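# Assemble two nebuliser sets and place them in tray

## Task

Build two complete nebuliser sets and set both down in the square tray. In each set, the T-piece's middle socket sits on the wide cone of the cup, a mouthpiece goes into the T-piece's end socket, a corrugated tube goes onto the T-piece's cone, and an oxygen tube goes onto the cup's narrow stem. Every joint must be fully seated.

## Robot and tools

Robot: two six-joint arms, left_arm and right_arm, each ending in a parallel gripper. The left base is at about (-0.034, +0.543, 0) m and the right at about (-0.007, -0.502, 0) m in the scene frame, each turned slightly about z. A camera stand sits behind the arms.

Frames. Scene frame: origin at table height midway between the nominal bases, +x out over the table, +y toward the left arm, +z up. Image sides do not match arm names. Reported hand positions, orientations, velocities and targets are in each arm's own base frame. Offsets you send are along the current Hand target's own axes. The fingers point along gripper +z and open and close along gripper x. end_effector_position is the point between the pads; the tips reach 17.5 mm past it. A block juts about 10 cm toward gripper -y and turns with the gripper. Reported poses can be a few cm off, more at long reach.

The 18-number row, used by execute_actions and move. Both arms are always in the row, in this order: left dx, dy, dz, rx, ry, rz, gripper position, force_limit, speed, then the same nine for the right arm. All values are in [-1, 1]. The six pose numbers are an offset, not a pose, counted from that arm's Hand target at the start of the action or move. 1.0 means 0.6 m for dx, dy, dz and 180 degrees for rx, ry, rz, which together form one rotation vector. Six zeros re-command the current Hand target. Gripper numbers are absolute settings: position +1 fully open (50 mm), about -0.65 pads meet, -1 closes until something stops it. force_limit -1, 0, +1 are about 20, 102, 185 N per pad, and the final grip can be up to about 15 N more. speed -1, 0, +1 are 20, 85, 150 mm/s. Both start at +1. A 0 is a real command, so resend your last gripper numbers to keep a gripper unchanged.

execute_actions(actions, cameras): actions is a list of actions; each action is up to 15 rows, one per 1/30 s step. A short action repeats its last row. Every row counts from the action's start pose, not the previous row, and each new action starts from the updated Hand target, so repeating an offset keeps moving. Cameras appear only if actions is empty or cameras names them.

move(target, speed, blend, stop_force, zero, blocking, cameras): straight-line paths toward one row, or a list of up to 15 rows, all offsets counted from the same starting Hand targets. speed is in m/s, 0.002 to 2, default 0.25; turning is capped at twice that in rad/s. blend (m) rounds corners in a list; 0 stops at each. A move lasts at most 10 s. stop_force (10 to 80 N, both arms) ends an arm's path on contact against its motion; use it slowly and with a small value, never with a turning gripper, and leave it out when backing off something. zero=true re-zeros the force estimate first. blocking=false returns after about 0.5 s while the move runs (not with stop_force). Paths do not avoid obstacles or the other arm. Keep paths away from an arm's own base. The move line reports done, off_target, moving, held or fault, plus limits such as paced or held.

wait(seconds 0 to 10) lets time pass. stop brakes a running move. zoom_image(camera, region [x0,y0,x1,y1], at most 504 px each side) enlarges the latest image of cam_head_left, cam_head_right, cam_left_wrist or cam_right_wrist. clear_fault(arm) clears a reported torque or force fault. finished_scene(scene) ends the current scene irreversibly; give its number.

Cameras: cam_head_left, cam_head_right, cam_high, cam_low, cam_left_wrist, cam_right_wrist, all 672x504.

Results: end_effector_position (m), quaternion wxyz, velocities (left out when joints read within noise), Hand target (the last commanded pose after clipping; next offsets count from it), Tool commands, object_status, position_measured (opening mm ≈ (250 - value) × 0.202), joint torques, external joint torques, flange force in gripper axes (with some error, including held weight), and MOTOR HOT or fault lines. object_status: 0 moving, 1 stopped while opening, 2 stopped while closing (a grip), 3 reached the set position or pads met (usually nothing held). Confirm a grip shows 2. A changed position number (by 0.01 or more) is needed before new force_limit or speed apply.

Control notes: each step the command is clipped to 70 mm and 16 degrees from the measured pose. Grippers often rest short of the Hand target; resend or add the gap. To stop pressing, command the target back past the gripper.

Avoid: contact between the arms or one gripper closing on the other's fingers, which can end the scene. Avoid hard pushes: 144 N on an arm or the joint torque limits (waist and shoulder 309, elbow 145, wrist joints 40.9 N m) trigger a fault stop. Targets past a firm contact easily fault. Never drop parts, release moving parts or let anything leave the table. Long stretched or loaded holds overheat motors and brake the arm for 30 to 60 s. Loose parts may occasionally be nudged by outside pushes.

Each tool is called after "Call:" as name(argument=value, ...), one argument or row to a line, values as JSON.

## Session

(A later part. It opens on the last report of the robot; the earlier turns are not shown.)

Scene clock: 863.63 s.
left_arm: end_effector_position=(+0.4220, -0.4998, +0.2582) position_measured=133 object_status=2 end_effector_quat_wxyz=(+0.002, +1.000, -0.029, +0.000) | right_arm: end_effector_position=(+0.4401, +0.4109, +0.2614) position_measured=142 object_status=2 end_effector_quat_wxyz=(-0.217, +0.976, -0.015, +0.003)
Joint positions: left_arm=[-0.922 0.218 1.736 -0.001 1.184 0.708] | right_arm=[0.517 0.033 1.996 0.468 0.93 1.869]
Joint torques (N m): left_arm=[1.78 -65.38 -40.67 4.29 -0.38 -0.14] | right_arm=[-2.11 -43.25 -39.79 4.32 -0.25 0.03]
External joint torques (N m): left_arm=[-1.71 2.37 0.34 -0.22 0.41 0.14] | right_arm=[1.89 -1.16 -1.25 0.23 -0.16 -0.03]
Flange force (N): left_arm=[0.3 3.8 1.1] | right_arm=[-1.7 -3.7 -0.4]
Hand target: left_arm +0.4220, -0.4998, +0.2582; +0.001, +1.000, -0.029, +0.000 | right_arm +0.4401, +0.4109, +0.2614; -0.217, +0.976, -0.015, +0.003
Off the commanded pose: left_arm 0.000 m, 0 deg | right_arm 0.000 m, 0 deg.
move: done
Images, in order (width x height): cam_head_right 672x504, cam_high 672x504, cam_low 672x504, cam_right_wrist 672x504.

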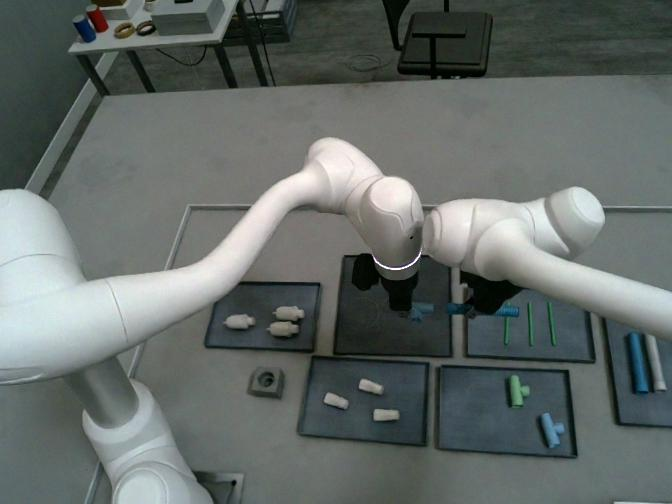

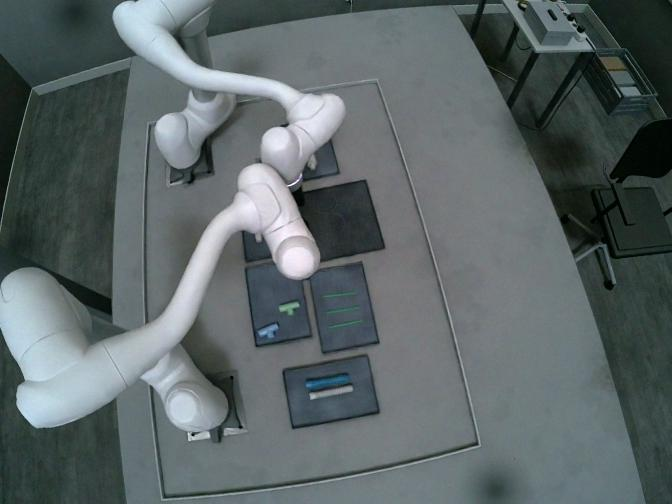

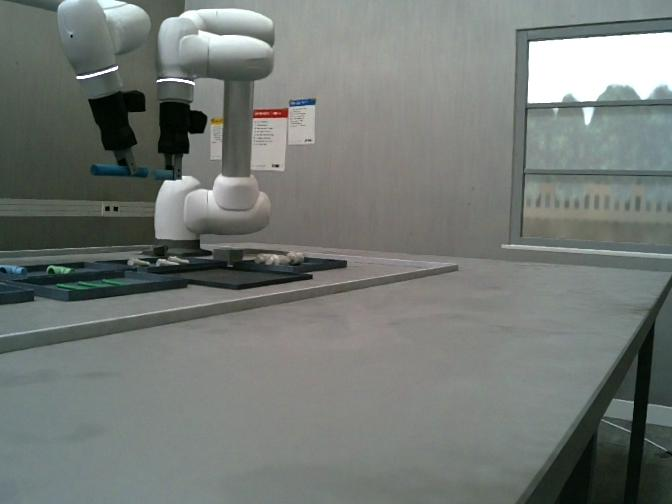

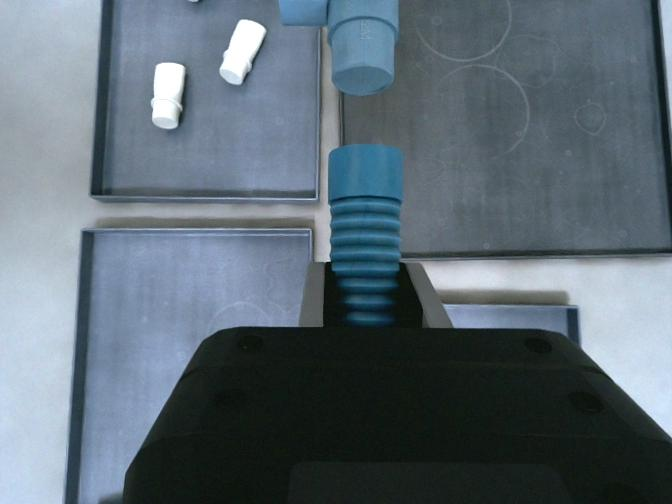

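Call:
move(
  target=[0, 0, -0.0058, 0, 0, 0, -1, 0.5, -0.5, 0.001, -0.0317, 0.0148, 0, 0, 0, -1, 0.2, -0.5],
  speed=0.08,
  stop_force=15,
  cameras=["cam_low", "cam_right_wrist"],
)

Call:
zoom_image(
  camera="cam_right_wrist",
  region=[290, 40, 470, 220],
)

Call:
zoom_image(
  camera="cam_low",
  region=[110, 140, 200, 190],
)

Scene clock: 883.23 s.
left_arm: end_effector_position=(+0.4220, -0.4997, +0.2617) position_measured=133 object_status=2 end_effector_quat_wxyz=(+0.001, +1.000, -0.029, +0.000) | right_arm: end_effector_position=(+0.4414, +0.4319, +0.2614) position_measured=142 object_status=2 end_effector_quat_wxyz=(-0.217, +0.976, -0.015, +0.003)
Joint positions: left_arm=[-0.922 0.216 1.732 -0.001 1.191 0.708] | right_arm=[0.55 0.054 1.975 0.463 0.917 1.903]
Joint torques (N m): left_arm=[1.74 -65.06 -40.72 4.32 -0.39 -0.16] | right_arm=[-2.33 -45.14 -39.71 4.31 -0.29 0.04]
External joint torques (N m): left_arm=[-1.81 2.82 0.61 -0.27 0.43 0.16] | right_arm=[2.17 -1.2 -1.26 0.23 -0.16 -0.04]
Flange force (N): left_arm=[0.3 4.0 1.7] | right_arm=[-2.1 -4.0 -0.3]
Hand target: left_arm +0.4220, -0.4997, +0.2617; +0.001, +1.000, -0.029, +0.000 | right_arm +0.4414, +0.4319, +0.2614; -0.217, +0.976, -0.015, +0.003
Off the commanded pose: left_arm 0.000 m, 0 deg | right_arm 0.000 m, 0 deg.
move: done
Images, in order (width x height): cam_low 672x504, cam_right_wrist 672x504.

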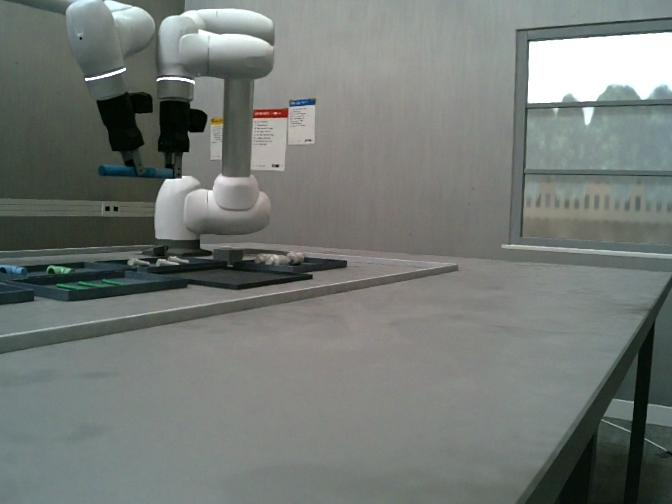

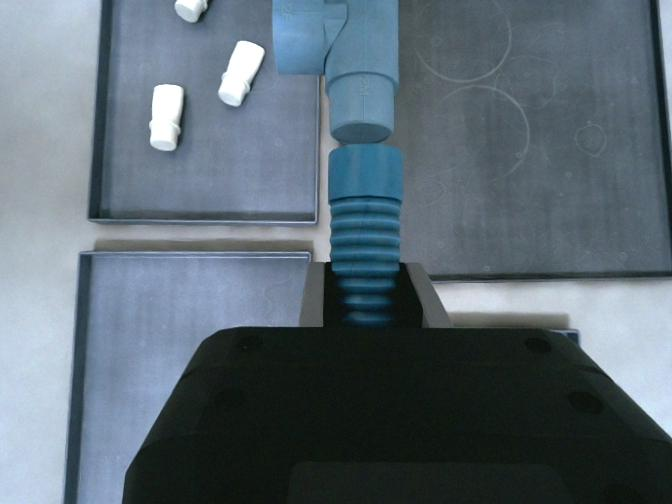

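Scaled by 2.800 from the camera's 672x504 image, which has a finer 960x720 frame.

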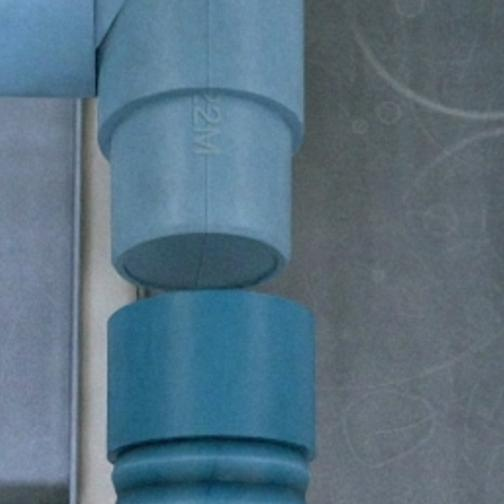

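Scaled by 5.600 from the camera's 672x504 image, which has a finer 960x720 frame.

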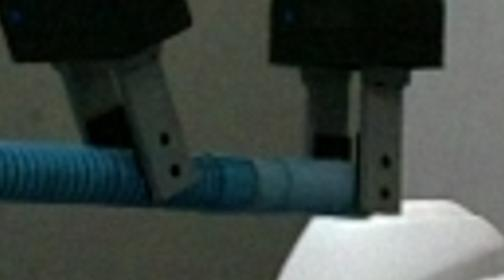

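Call:
move(
  target=[
    [0, 0, 0, 0, 0, 0, -1, 0.5, -0.5, -0.002, -0.002, 0.001, 0, 0, 0, -1, 0.2, -0.5],
    [0, 0, 0, 0, 0, 0, -1, 0.5, -0.5, -0.002, -0.0423, 0.0197, 0, 0, 0, -1, 0.2, -0.5],
  ],
  speed=[0.01, 0.015],
  stop_force=30,
  cameras=["cam_low", "cam_right_wrist"],
)

Call:
zoom_image(
  camera="cam_right_wrist",
  region=[290, 40, 470, 220],
)

Scene clock: 898.07 s.
left_arm: end_effector_position=(+0.4220, -0.4997, +0.2617) position_measured=133 object_status=2 end_effector_quat_wxyz=(+0.001, +1.000, -0.029, +0.000) | right_arm: end_effector_position=(+0.4404, +0.4390, +0.2614) position_measured=142 object_status=2 end_effector_quat_wxyz=(-0.217, +0.976, -0.015, +0.003)
Joint positions: left_arm=[-0.922 0.216 1.732 -0.001 1.191 0.708] | right_arm=[0.562 0.059 1.969 0.46 0.913 1.916]
Joint torques (N m): left_arm=[1.59 -65.26 -40.72 4.31 -0.38 -0.13] | right_arm=[-2.05 -46.22 -39.91 4.32 -0.3 0.06]
External joint torques (N m): left_arm=[-1.98 2.7 0.29 -0.25 0.41 0.13] | right_arm=[1.99 -0.94 -1.06 0.21 -0.16 -0.06]
Flange force (N): left_arm=[0.4 4.5 1.3] | right_arm=[-1.8 -3.5 0.0]
Hand target: left_arm +0.4220, -0.4997, +0.2617; +0.001, +1.000, -0.029, +0.000 | right_arm +0.4404, +0.4390, +0.2614; -0.217, +0.976, -0.015, +0.003 (not the last commanded pose)
Off the commanded pose: left_arm 0.000 m, 0 deg | right_arm 0.021 m, 0 deg.
move: held (right_arm; a check stopped the path); path passed 1 of 2 targets; limits=held
pose unreachable (right arm): on one or more control steps of this call, first in action 0 (counted from 0), this arm could not follow its commanded pose, so it was not sent that pose on those steps. It may still have moved: this result reports where it is.
cause: moving toward the commanded pose would bring a part of the arm too close to another arm (a part of this arm just beyond joint 4 (forearm roll) and a part of the left arm just beyond its joint 5 (wrist pitch), 5 mm apart when this arm was first held).
Images, in order (width x height): cam_low 672x504, cam_right_wrist 672x504.

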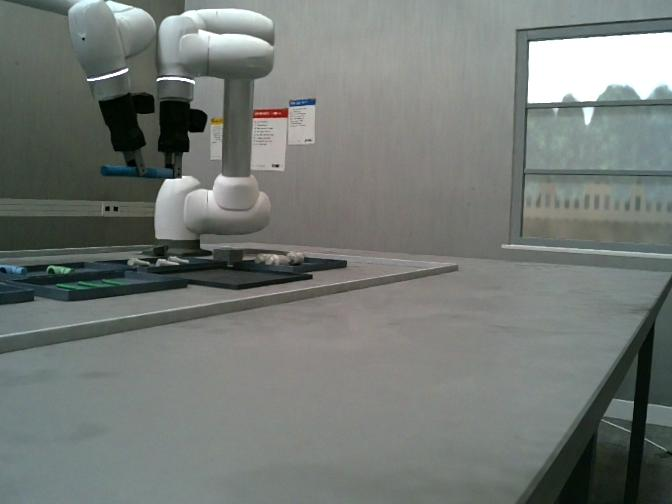

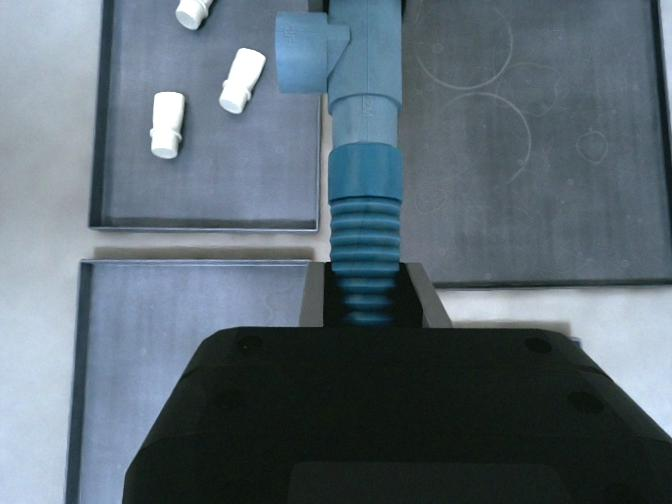

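Scaled by 2.800 from the camera's 672x504 image, which has a finer 960x720 frame.

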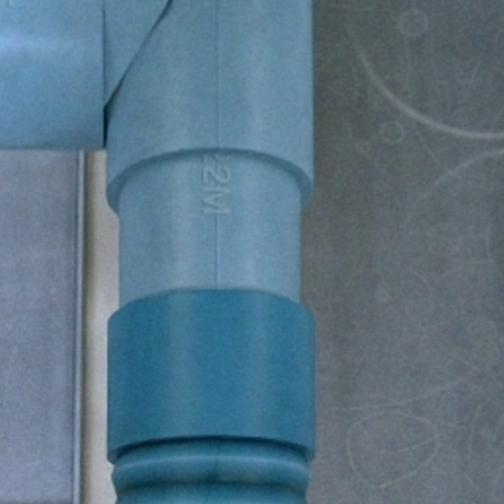

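Call:
move(
  target=[0, 0, 0, 0, 0, 0, -1, 0.5, -0.5, -0.0063, 0.0005, 0.001, 0, 0.1007, -0.047, -1, 0.2, -0.5],
  speed=0.15,
)

Call:
move(
  target=[0, 0, 0, 0, 0, 0, -1, 0.5, -0.5, 0, -0.0257, 0.012, 0, 0, 0, -1, 0.2, -0.5],
  speed=0.015,
  stop_force=30,
  cameras=["cam_low", "cam_right_wrist"],
)

Call:
zoom_image(
  camera="cam_right_wrist",
  region=[270, 20, 470, 220],
)

Scene clock: 915.00 s.
left_arm: end_effector_position=(+0.4220, -0.4997, +0.2617) position_measured=133 object_status=2 end_effector_quat_wxyz=(+0.001, +1.000, -0.029, +0.000) | right_arm: end_effector_position=(+0.4366, +0.4391, +0.2607) position_measured=142 object_status=2 end_effector_quat_wxyz=(-0.211, +0.962, +0.023, +0.172)
Joint positions: left_arm=[-0.922 0.216 1.732 -0.001 1.191 0.708] | right_arm=[0.675 -0.041 2.104 0.234 0.552 2.032]
Joint torques (N m): left_arm=[1.64 -65.51 -40.8 4.3 -0.36 -0.15] | right_arm=[-2.19 -34.95 -39.62 3.89 -1.4 0.06]
External joint torques (N m): left_arm=[-1.71 2.95 0.53 -0.24 0.4 0.15] | right_arm=[2.21 -1.92 -1.34 0.26 -0.12 -0.04]
Flange force (N): left_arm=[0.7 4.2 1.7] | right_arm=[-2.3 -3.8 -2.4]
Hand target: left_arm +0.4220, -0.4997, +0.2617; +0.001, +1.000, -0.029, +0.000 | right_arm +0.4366, +0.4391, +0.2607; -0.211, +0.962, +0.023, +0.172
Off the commanded pose: left_arm 0.000 m, 0 deg | right_arm 0.000 m, 0 deg.
move: done

Scene clock: 915.77 s.
left_arm: end_effector_position=(+0.4221, -0.4997, +0.2617) position_measured=133 object_status=2 end_effector_quat_wxyz=(+0.001, +1.000, -0.029, +0.000) | right_arm: end_effector_position=(+0.4366, +0.4416, +0.2606) position_measured=142 object_status=2 end_effector_quat_wxyz=(-0.211, +0.962, +0.023, +0.172)
Joint positions: left_arm=[-0.922 0.216 1.732 -0.001 1.191 0.708] | right_arm=[0.68 -0.038 2.101 0.23 0.551 2.039]
Joint torques (N m): left_arm=[-18.07 -62.62 -59.14 -2.95 -10.54 -0.05] | right_arm=[18.29 -30.91 -52.6 9.1 -6.14 -0.36]
External joint torques (N m): left_arm=[17.96 -0.1 18.69 7.03 10.57 0.05] | right_arm=[-18.3 -6.06 11.74 -4.96 4.61 0.38]
Flange force (N): left_arm=[-0.9 -40.9 2.9] | right_arm=[0.7 37.0 -22.7]
Hand target: left_arm +0.4220, -0.4997, +0.2617; +0.001, +1.000, -0.029, +0.000 | right_arm +0.4366, +0.4416, +0.2606; -0.211, +0.962, +0.023, +0.172 (not the last commanded pose)
Off the commanded pose: left_arm 0.000 m, 0 deg | right_arm 0.014 m, 0 deg.
move: contact (right_arm)
Images, in order (width x height): cam_low 672x504, cam_right_wrist 672x504.

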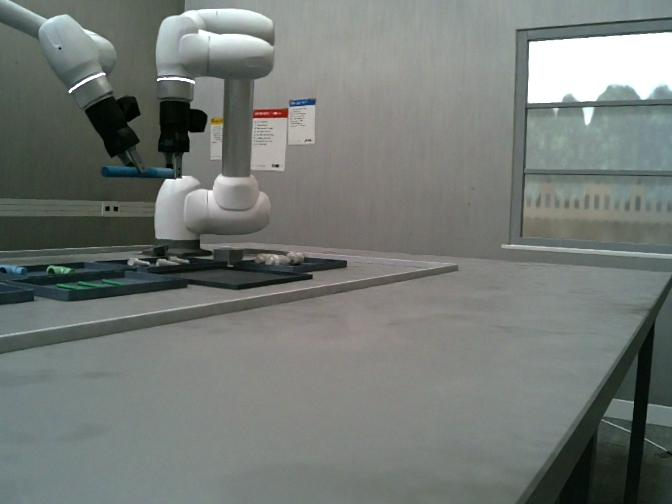

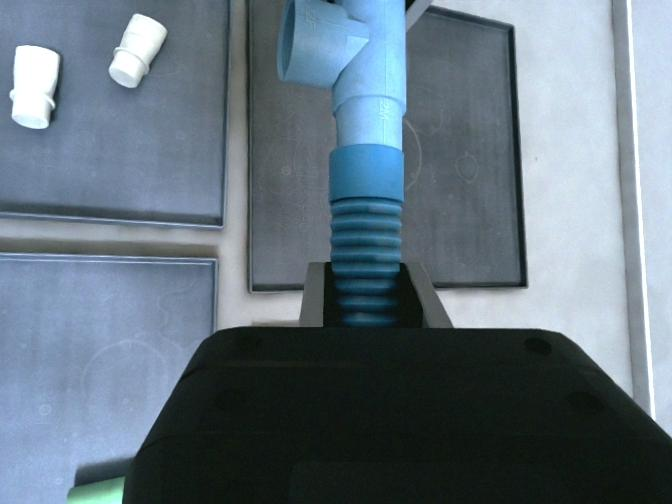

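Scaled by 2.520 from the camera's 672x504 image, which has a finer 960x720 frame.

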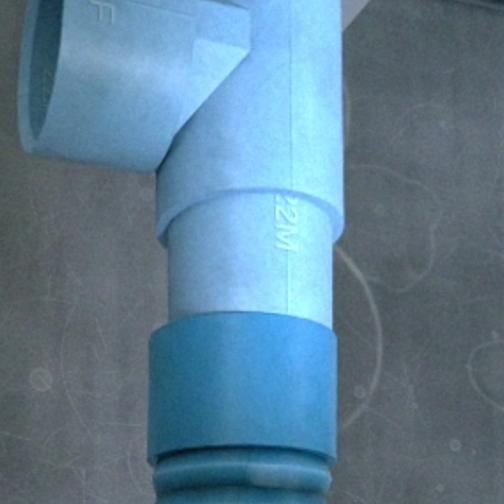

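Call:
move(
  target=[0, 0, 0, 0, 0, 0, -1, 0.5, -0.5, 0, -0.0227, 0.0106, 0, 0, 0, -1, 0.2, -0.5],
  speed=0.012,
  stop_force=75,
  zero=false,
  cameras=["cam_right_wrist"],
)

Call:
zoom_image(
  camera="cam_right_wrist",
  region=[270, 20, 470, 220],
)

Scene clock: 921.23 s.
left_arm: end_effector_position=(+0.4220, -0.4997, +0.2616) position_measured=133 object_status=2 end_effector_quat_wxyz=(+0.001, +1.000, -0.029, +0.000) | right_arm: end_effector_position=(+0.4366, +0.4434, +0.2606) position_measured=142 object_status=2 end_effector_quat_wxyz=(-0.211, +0.962, +0.023, +0.172)
Joint positions: left_arm=[-0.922 0.216 1.733 -0.001 1.191 0.708] | right_arm=[0.683 -0.036 2.099 0.227 0.551 2.044]
Joint torques (N m): left_arm=[-36 -60.6 -75.72 -9.14 -19.53 0.15] | right_arm=[35.85 -27.62 -64.36 13.66 -10.46 -0.72]
External joint torques (N m): left_arm=[36.11 -2.11 35.36 13.19 19.52 -0.15] | right_arm=[-35.94 -9.34 23.4 -9.51 8.91 0.75]
Flange force (N): left_arm=[-1.7 -81.6 5.2] | right_arm=[3.0 72.1 -39.8]
Hand target: left_arm +0.4220, -0.4997, +0.2617; +0.001, +1.000, -0.029, +0.000 | right_arm +0.4366, +0.4434, +0.2606; -0.211, +0.962, +0.023, +0.172 (not the last commanded pose)
Off the commanded pose: left_arm 0.000 m, 0 deg | right_arm 0.013 m, 0 deg.
move: contact (right_arm)
Images, in order (width x height): cam_right_wrist 672x504.

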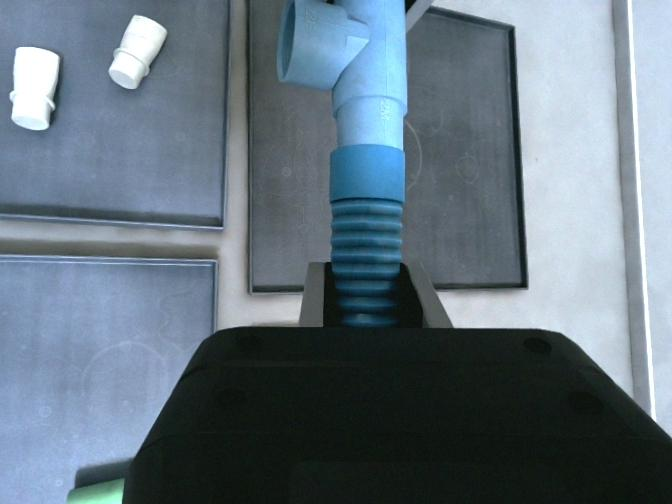

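Scaled by 2.520 from the camera's 672x504 image, which has a finer 960x720 frame.

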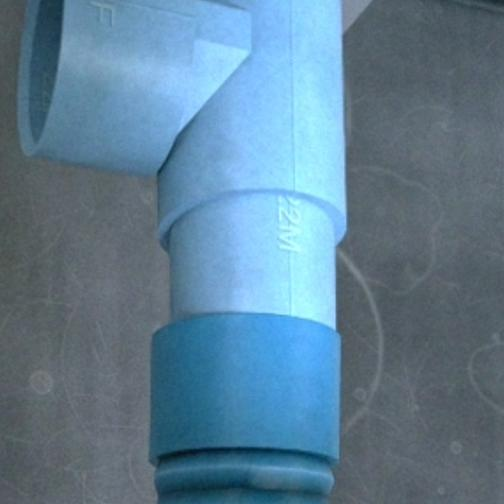

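Call:
move(
  target=[
    [0, 0, 0, 0, 0, 0, -1, 0.5, -0.5, 0, 0.0076, -0.0035, 0, 0, 0, -1, 0.2, -0.5],
    [0, 0, 0, 0, 0, 0, -1, 0.5, -0.5, 0.0018, 0.0082, -0.0022, 0, 0, 0, -1, 0.2, -0.5],
  ],
  speed=[0.03, 0.03],
  cameras=["cam_right_wrist"],
)

Call:
zoom_image(
  camera="cam_right_wrist",
  region=[270, 20, 470, 220],
)

Call:
move(
  target=[0, 0, 0, 0, 0, 0, -1, 0.5, -0.5, 0, -0.0363, 0.0169, 0, 0, 0, -1, 0.2, -0.5],
  speed=0.012,
  stop_force=25,
  cameras=["cam_right_wrist"],
)

Call:
zoom_image(
  camera="cam_right_wrist",
  region=[270, 20, 470, 220],
)

Scene clock: 954.50 s.
left_arm: end_effector_position=(+0.4219, -0.4999, +0.2617) position_measured=133 object_status=2 end_effector_quat_wxyz=(+0.002, +1.000, -0.029, +0.000) | right_arm: end_effector_position=(+0.4377, +0.4383, +0.2602) position_measured=142 object_status=2 end_effector_quat_wxyz=(-0.211, +0.962, +0.023, +0.172)
Joint positions: left_arm=[-0.922 0.216 1.732 -0.001 1.191 0.708] | right_arm=[0.673 -0.04 2.104 0.236 0.552 2.028]
Joint torques (N m): left_arm=[1.66 -65.29 -40.94 4.41 -0.37 -0.14] | right_arm=[-2.06 -35.37 -39.93 3.91 -1.36 -0.01]
External joint torques (N m): left_arm=[-1.98 2.63 0.58 -0.35 0.4 0.14] | right_arm=[2 -1.37 -0.93 0.22 -0.15 0.04]
Flange force (N): left_arm=[0.0 4.0 1.6] | right_arm=[-2.4 -3.5 -1.5]
Hand target: left_arm +0.4220, -0.4997, +0.2617; +0.001, +1.000, -0.029, +0.000 | right_arm +0.4377, +0.4383, +0.2601; -0.211, +0.962, +0.023, +0.172
Off the commanded pose: left_arm 0.000 m, 0 deg | right_arm 0.000 m, 0 deg.
move: done
Images, in order (width x height): cam_right_wrist 672x504.

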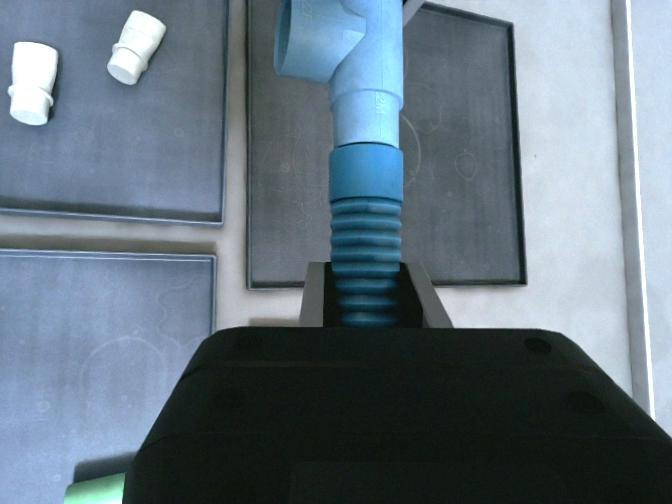

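Scaled by 2.520 from the camera's 672x504 image, which has a finer 960x720 frame.

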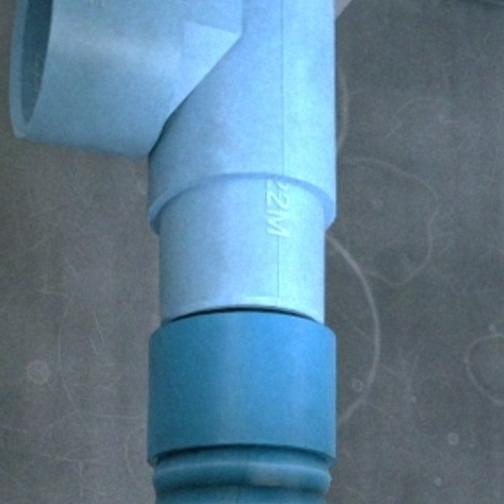

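Scene clock: 955.33 s.
left_arm: end_effector_position=(+0.4220, -0.4996, +0.2616) position_measured=133 object_status=2 end_effector_quat_wxyz=(+0.001, +1.000, -0.029, +0.000) | right_arm: end_effector_position=(+0.4378, +0.4414, +0.2600) position_measured=142 object_status=2 end_effector_quat_wxyz=(-0.210, +0.962, +0.023, +0.172)
Joint positions: left_arm=[-0.922 0.216 1.733 -0.001 1.191 0.708] | right_arm=[0.678 -0.036 2.1 0.231 0.551 2.036]
Joint torques (N m): left_arm=[-12.07 -62.48 -54.06 -1.1 -8.11 -0.56] | right_arm=[12.55 -33.3 -49.84 8.28 -5.08 0.23]
External joint torques (N m): left_arm=[12.18 -0.33 13.55 5.19 8.13 0.56] | right_arm=[-12.8 -3.2 9.07 -4.16 3.56 -0.2]
Flange force (N): left_arm=[-1.2 -29.5 1.1] | right_arm=[0.5 26.5 -14.8]
Hand target: left_arm +0.4220, -0.4997, +0.2617; +0.001, +1.000, -0.029, +0.000 | right_arm +0.4378, +0.4414, +0.2600; -0.211, +0.962, +0.023, +0.172 (not the last commanded pose)
Off the commanded pose: left_arm 0.000 m, 0 deg | right_arm 0.021 m, 0 deg.
move: contact (right_arm)
Images, in order (width x height): cam_right_wrist 672x504.

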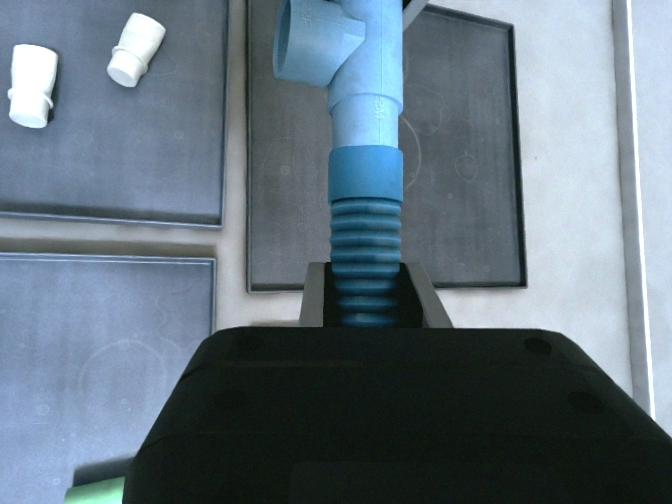

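Scaled by 2.520 from the camera's 672x504 image, which has a finer 960x720 frame.

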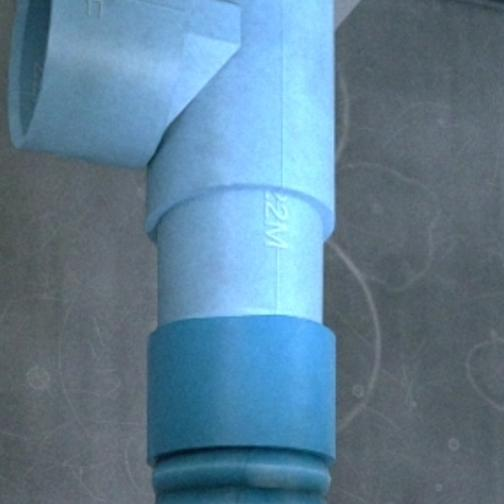

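Call:
wait(
  seconds=0,
  cameras=["cam_low", "cam_head_right", "cam_head_left", "cam_left_wrist"],
)

Call:
zoom_image(
  camera="cam_low",
  region=[95, 145, 195, 195],
)

Call:
zoom_image(
  camera="cam_head_right",
  region=[380, 270, 500, 340],
)

Scene clock: 961.63 s.
left_arm: end_effector_position=(+0.4220, -0.4997, +0.2617) position_measured=133 object_status=2 end_effector_quat_wxyz=(+0.001, +1.000, -0.029, +0.000) | right_arm: end_effector_position=(+0.4378, +0.4414, +0.2600) position_measured=142 object_status=2 end_effector_quat_wxyz=(-0.211, +0.962, +0.023, +0.172)
Joint positions: left_arm=[-0.922 0.216 1.732 -0.001 1.191 0.708] | right_arm=[0.678 -0.037 2.1 0.232 0.551 2.036]
Joint torques (N m): left_arm=[-13.83 -62.35 -55.14 -1.78 -8.74 -0.58] | right_arm=[14.1 -33.1 -51.03 8.53 -5.61 0.24]
External joint torques (N m): left_arm=[13.98 -0.38 14.74 5.86 8.77 0.58] | right_arm=[-14.21 -3.31 10.3 -4.4 4.09 -0.22]
Flange force (N): left_arm=[-0.5 -32.9 1.4] | right_arm=[0.7 29.9 -16.2]
Hand target: left_arm +0.4220, -0.4997, +0.2617; +0.001, +1.000, -0.029, +0.000 | right_arm +0.4378, +0.4414, +0.2600; -0.211, +0.962, +0.023, +0.172 (not the last commanded pose)
Tool commands: left_gripper/position=-1.0 left_gripper/force_limit=+0.5 left_gripper/speed=-0.5 right_gripper/position=-1.0 right_gripper/force_limit=+0.2 right_gripper/speed=-0.5
Off the commanded pose: left_arm 0.000 m, 0 deg | right_arm 0.021 m, 0 deg.
Images, in order (width x height): cam_head_left 672x504, cam_head_right 672x504, cam_low 672x504, cam_left_wrist 672x504.

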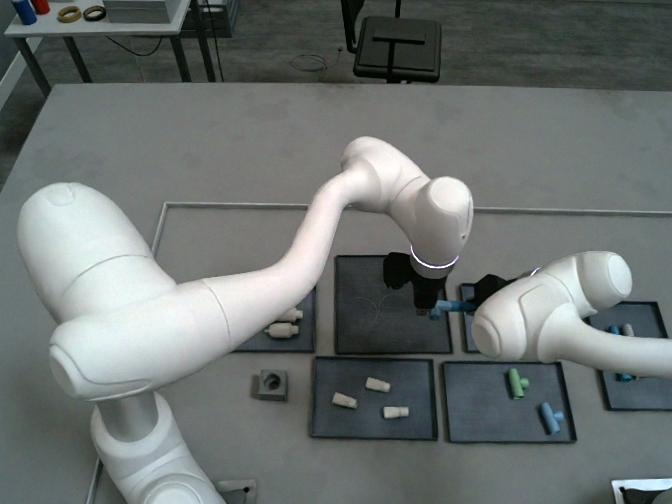

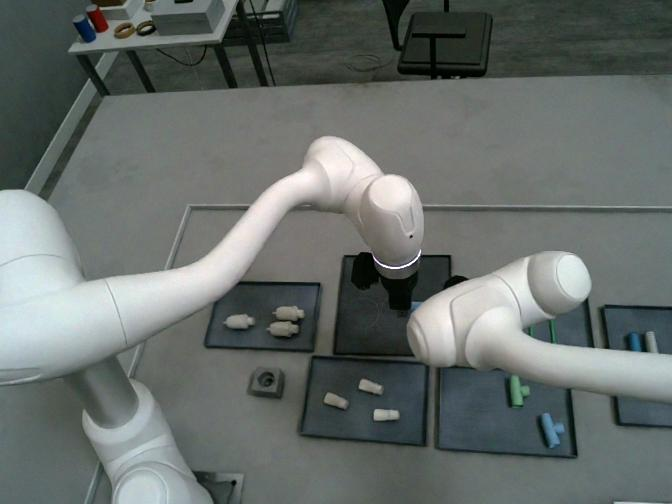

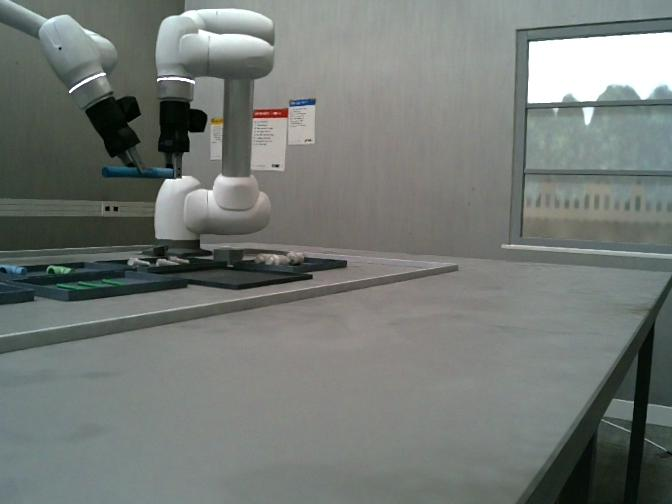

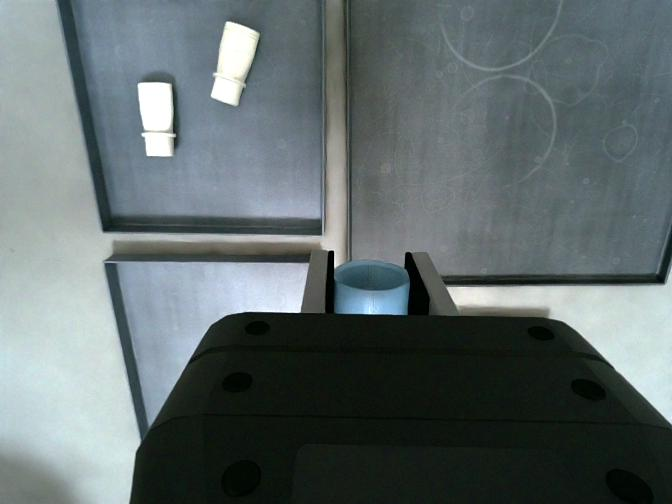

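Scaled by 5.040 from the camera's 672x504 image, which has a finer 960x720 frame.

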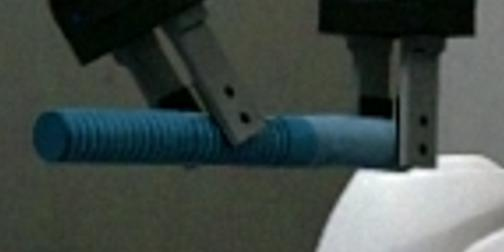

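Scaled by 4.200 from the camera's 672x504 image, which has a finer 960x720 frame.

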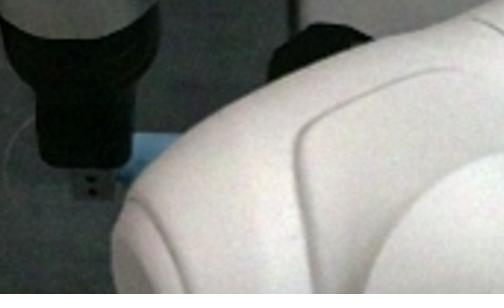

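Call:
move(
  target=[
    [0, 0, 0, 0, 0, 0, -1, 0.5, -0.5, 0, 0.006, -0.0028, 0, 0, 0, -1, 0.2, -0.5],
    [0, 0, 0, 0, 0, 0, -1, 0.5, -0.5, -0.0009, 0.007, -0.0007, 0, 0, 0, -1, 0.2, -0.5],
  ],
  speed=[0.03, 0.03],
)

Call:
move(
  target=[0, 0, 0, 0, 0, 0, -1, 0.5, -0.5, 0, -0.0393, 0.0183, 0, 0, 0, -1, 0.2, -0.5],
  speed=0.012,
  stop_force=25,
  cameras=["cam_right_wrist", "cam_low"],
)

Call:
zoom_image(
  camera="cam_right_wrist",
  region=[270, 20, 470, 220],
)

Scene clock: 999.73 s.
left_arm: end_effector_position=(+0.4220, -0.4999, +0.2617) position_measured=133 object_status=2 end_effector_quat_wxyz=(+0.002, +1.000, -0.029, +0.000) | right_arm: end_effector_position=(+0.4376, +0.4374, +0.2586) position_measured=142 object_status=2 end_effector_quat_wxyz=(-0.211, +0.962, +0.023, +0.172)
Joint positions: left_arm=[-0.922 0.216 1.732 -0.001 1.191 0.708] | right_arm=[0.671 -0.04 2.106 0.239 0.55 2.024]
Joint torques (N m): left_arm=[1.7 -65.53 -40.78 4.34 -0.42 -0.15] | right_arm=[-2.15 -35.81 -39.58 3.92 -1.42 0.06]
External joint torques (N m): left_arm=[-1.73 3.05 0.55 -0.28 0.46 0.15] | right_arm=[2.08 -0.64 -1.19 0.21 -0.09 -0.03]
Flange force (N): left_arm=[0.8 4.3 1.7] | right_arm=[-1.3 -4.2 -0.4]
Hand target: left_arm +0.4220, -0.4997, +0.2617; +0.001, +1.000, -0.029, +0.000 | right_arm +0.4377, +0.4374, +0.2585; -0.211, +0.962, +0.023, +0.172
Off the commanded pose: left_arm 0.000 m, 0 deg | right_arm 0.000 m, 0 deg.
move: done

Scene clock: 1000.67 s.
left_arm: end_effector_position=(+0.4220, -0.4996, +0.2616) position_measured=133 object_status=2 end_effector_quat_wxyz=(+0.001, +1.000, -0.029, +0.000) | right_arm: end_effector_position=(+0.4377, +0.4414, +0.2583) position_measured=142 object_status=2 end_effector_quat_wxyz=(-0.210, +0.962, +0.023, +0.172)
Joint positions: left_arm=[-0.922 0.216 1.733 -0.001 1.191 0.708] | right_arm=[0.678 -0.035 2.102 0.232 0.548 2.035]
Joint torques (N m): left_arm=[-13.14 -61.7 -54.93 -1.39 -8.9 -0.42] | right_arm=[14.48 -33.47 -50.72 8.48 -5.32 0.01]
External joint torques (N m): left_arm=[13.48 -0.96 14.68 5.46 8.94 0.42] | right_arm=[-14.31 -3.43 10.02 -4.36 3.81 0.02]
Flange force (N): left_arm=[-1.8 -32.7 0.6] | right_arm=[0.5 29.1 -16.1]
Hand target: left_arm +0.4220, -0.4997, +0.2617; +0.001, +1.000, -0.029, +0.000 | right_arm +0.4377, +0.4414, +0.2584; -0.210, +0.962, +0.023, +0.172 (not the last commanded pose)
Off the commanded pose: left_arm 0.000 m, 0 deg | right_arm 0.022 m, 0 deg.
move: contact (right_arm)
Images, in order (width x height): cam_low 672x504, cam_right_wrist 672x504.

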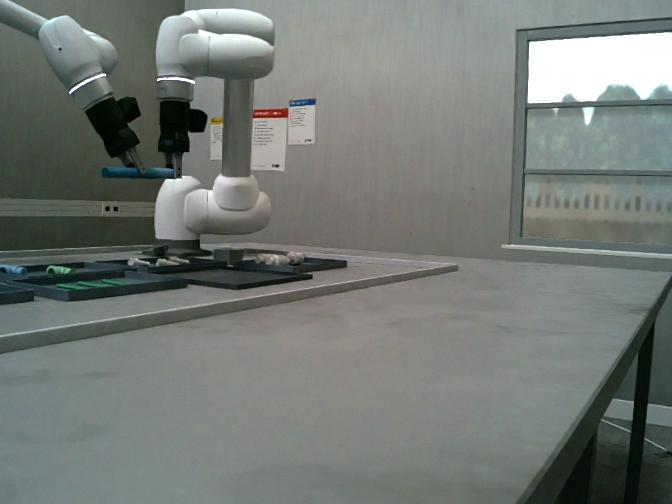

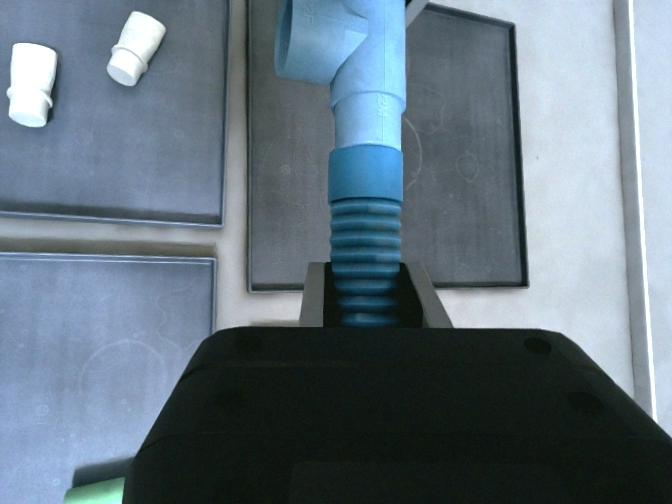

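Scaled by 2.520 from the camera's 672x504 image, which has a finer 960x720 frame.

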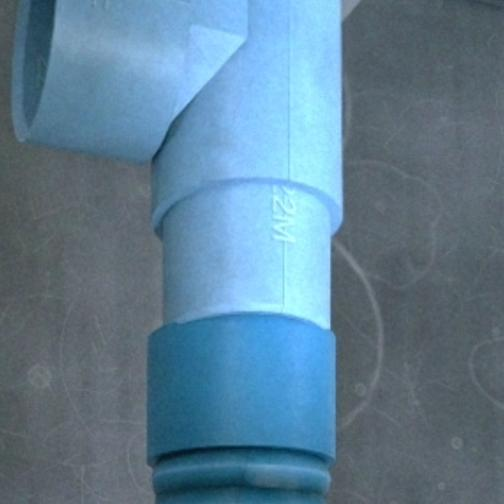

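Call:
execute_actions(
  actions=[],
  cameras=["cam_right_wrist", "cam_low", "cam_left_wrist", "cam_high"],
)

Call:
zoom_image(
  camera="cam_right_wrist",
  region=[270, 20, 470, 220],
)

Call:
zoom_image(
  camera="cam_low",
  region=[95, 145, 195, 195],
)

Scene clock: 1019.23 s.
left_arm: end_effector_position=(+0.4220, -0.4997, +0.2617) position_measured=133 object_status=2 end_effector_quat_wxyz=(+0.001, +1.000, -0.029, +0.000) | right_arm: end_effector_position=(+0.4377, +0.4414, +0.2584) position_measured=142 object_status=2 end_effector_quat_wxyz=(-0.210, +0.962, +0.023, +0.172)
Joint positions: left_arm=[-0.922 0.216 1.732 -0.001 1.191 0.708] | right_arm=[0.678 -0.035 2.102 0.232 0.548 2.035]
Joint velocities: within noise
Joint torques (N m): left_arm=[-15.21 -61.61 -56.05 -2.1 -9.5 -0.37] | right_arm=[15.57 -33.44 -52.08 8.87 -5.95 0.07]
External joint torques (N m): left_arm=[15.26 -0.95 15.93 6.15 9.55 0.37] | right_arm=[-15.55 -3.8 11.24 -4.74 4.43 -0.04]
Flange force (N): left_arm=[-1.2 -36.0 1.0] | right_arm=[0.4 32.2 -18.0]
Hand target: left_arm +0.4220, -0.4997, +0.2617; +0.001, +1.000, -0.029, +0.000 | right_arm +0.4377, +0.4414, +0.2584; -0.210, +0.962, +0.023, +0.172 (not the last commanded pose)
Tool commands: left_gripper/position=-1.0 left_gripper/force_limit=+0.5 left_gripper/speed=-0.5 right_gripper/position=-1.0 right_gripper/force_limit=+0.2 right_gripper/speed=-0.5
Off the commanded pose: left_arm 0.000 m, 0 deg | right_arm 0.022 m, 0 deg.
Images, in order (width x height): cam_high 672x504, cam_low 672x504, cam_left_wrist 672x504, cam_right_wrist 672x504.

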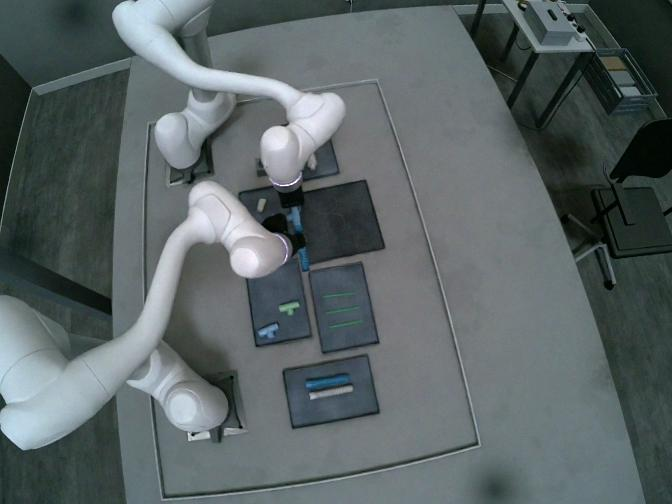

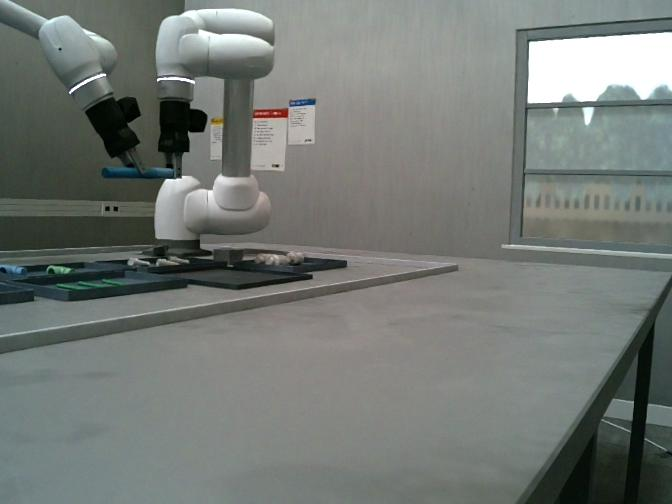

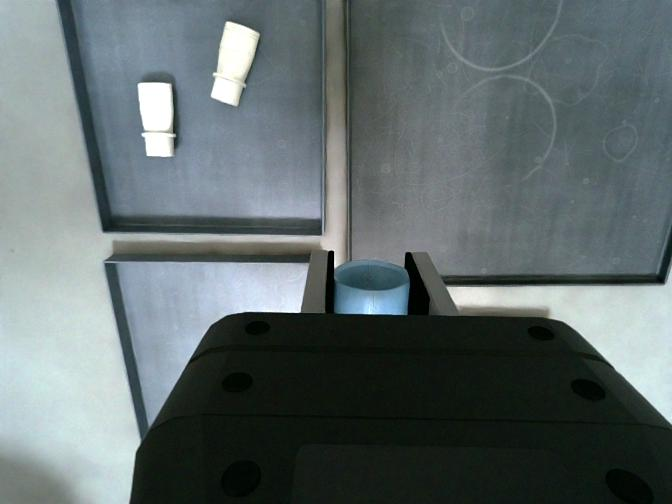

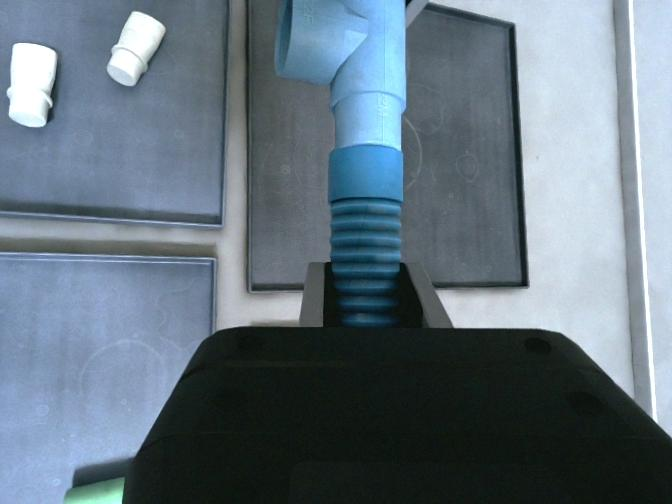

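Scaled by 2.520 from the camera's 672x504 image, which has a finer 960x720 frame.

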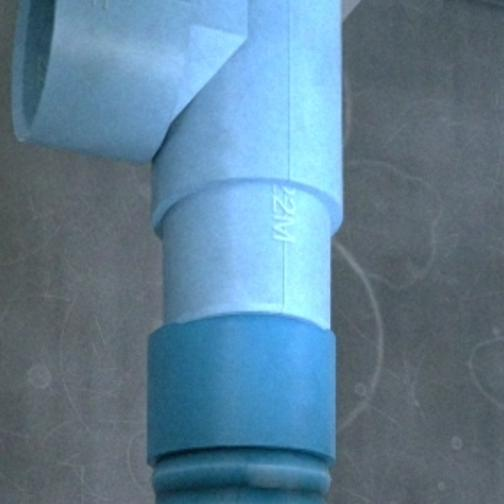

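Scaled by 5.040 from the camera's 672x504 image, which has a finer 960x720 frame.

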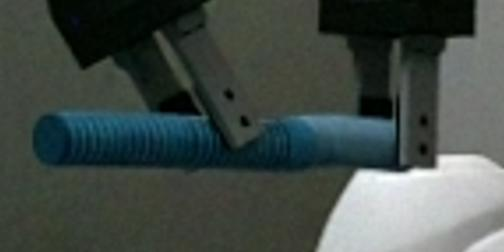

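Call:
zoom_image(
  camera="cam_right_wrist",
  region=[316, 110, 416, 185],
)

Scaled by 5.040 from the camera's 672x504 image, which has a finer 960x720 frame.

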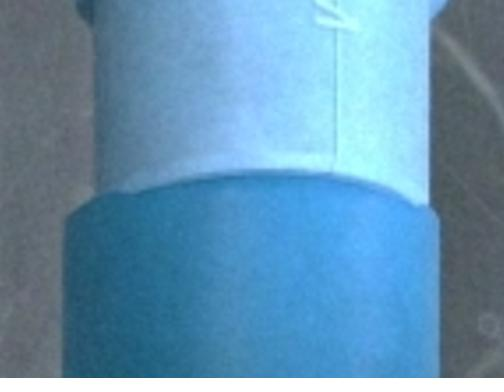

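Call:
zoom_image(
  camera="cam_low",
  region=[140, 160, 180, 186],
)

Scaled by 12.600 from the camera's 672x504 image, which has a finer 960x720 frame.

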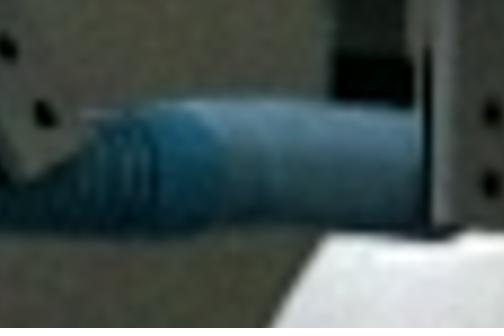

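Call:
move(
  target=[0,0,0,0,0,0,-1,0.5,-0.5,0.00125,0.00689,-0.0010,0,0,0,-1,0.2,-0.5],
  speed=0.03,
)

Call:
move(
  target=[0,0,0,0,0,0,-1,0.5,-0.5,0,-0.0393,0.0183,0,0,0,-1,0.2,-0.5],
  speed=0.012,
  stop_force=25,
  cameras=["cam_right_wrist"],
)

Call:
zoom_image(
  camera="cam_right_wrist",
  region=[316, 110, 416, 185],
)

Scene clock: 1067.70 s.
left_arm: end_effector_position=(+0.4220, -0.4999, +0.2618) position_measured=133 object_status=2 end_effector_quat_wxyz=(+0.002, +1.000, -0.029, +0.000) | right_arm: end_effector_position=(+0.4387, +0.4373, +0.2575) position_measured=142 object_status=2 end_effector_quat_wxyz=(-0.210, +0.962, +0.023, +0.172)
Joint positions: left_arm=[-0.922 0.216 1.732 -0.001 1.191 0.708] | right_arm=[0.67 -0.038 2.106 0.24 0.548 2.021]
Joint torques (N m): left_arm=[1.87 -65.13 -40.85 4.32 -0.34 -0.15] | right_arm=[-1.77 -35.49 -39.48 3.89 -1.42 0.04]
External joint torques (N m): left_arm=[-1.65 2.42 0.47 -0.24 0.38 0.15] | right_arm=[1.77 -0.98 -1.28 0.24 -0.09 -0.02]
Flange force (N): left_arm=[0.3 3.6 1.3] | right_arm=[-1.0 -3.6 -1.1]
Hand target: left_arm +0.4220, -0.4997, +0.2617; +0.001, +1.000, -0.029, +0.000 | right_arm +0.4387, +0.4373, +0.2575; -0.210, +0.962, +0.023, +0.172
Off the commanded pose: left_arm 0.000 m, 0 deg | right_arm 0.000 m, 0 deg.
move: done

Scene clock: 1068.63 s.
left_arm: end_effector_position=(+0.4220, -0.4996, +0.2616) position_measured=133 object_status=2 end_effector_quat_wxyz=(+0.001, +1.000, -0.029, +0.000) | right_arm: end_effector_position=(+0.4388, +0.4413, +0.2573) position_measured=142 object_status=2 end_effector_quat_wxyz=(-0.210, +0.962, +0.023, +0.172)
Joint positions: left_arm=[-0.922 0.216 1.733 -0.001 1.191 0.708] | right_arm=[0.676 -0.033 2.102 0.234 0.547 2.032]
Joint torques (N m): left_arm=[-13.94 -61.72 -54.2 -1.63 -8.68 -0.4] | right_arm=[13.86 -33.88 -51.52 8.44 -5.7 0.18]
External joint torques (N m): left_arm=[13.84 -0.7 14.04 5.68 8.73 0.4] | right_arm=[-14.13 -3.22 10.85 -4.32 4.19 -0.15]
Flange force (N): left_arm=[-0.3 -31.9 0.4] | right_arm=[-0.1 30.2 -16.2]
Hand target: left_arm +0.4220, -0.4997, +0.2617; +0.001, +1.000, -0.029, +0.000 | right_arm +0.4388, +0.4413, +0.2573; -0.210, +0.962, +0.023, +0.172 (not the last commanded pose)
Off the commanded pose: left_arm 0.000 m, 0 deg | right_arm 0.022 m, 0 deg.
move: contact (right_arm)
Images, in order (width x height): cam_right_wrist 672x504.

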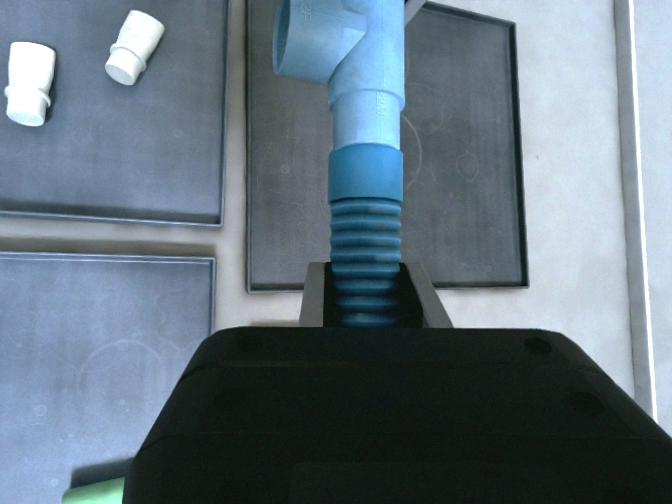

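Scaled by 5.040 from the camera's 672x504 image, which has a finer 960x720 frame.

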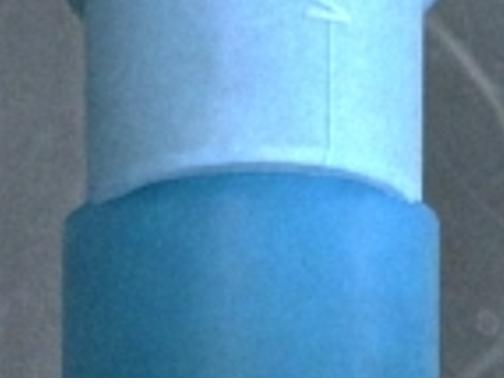

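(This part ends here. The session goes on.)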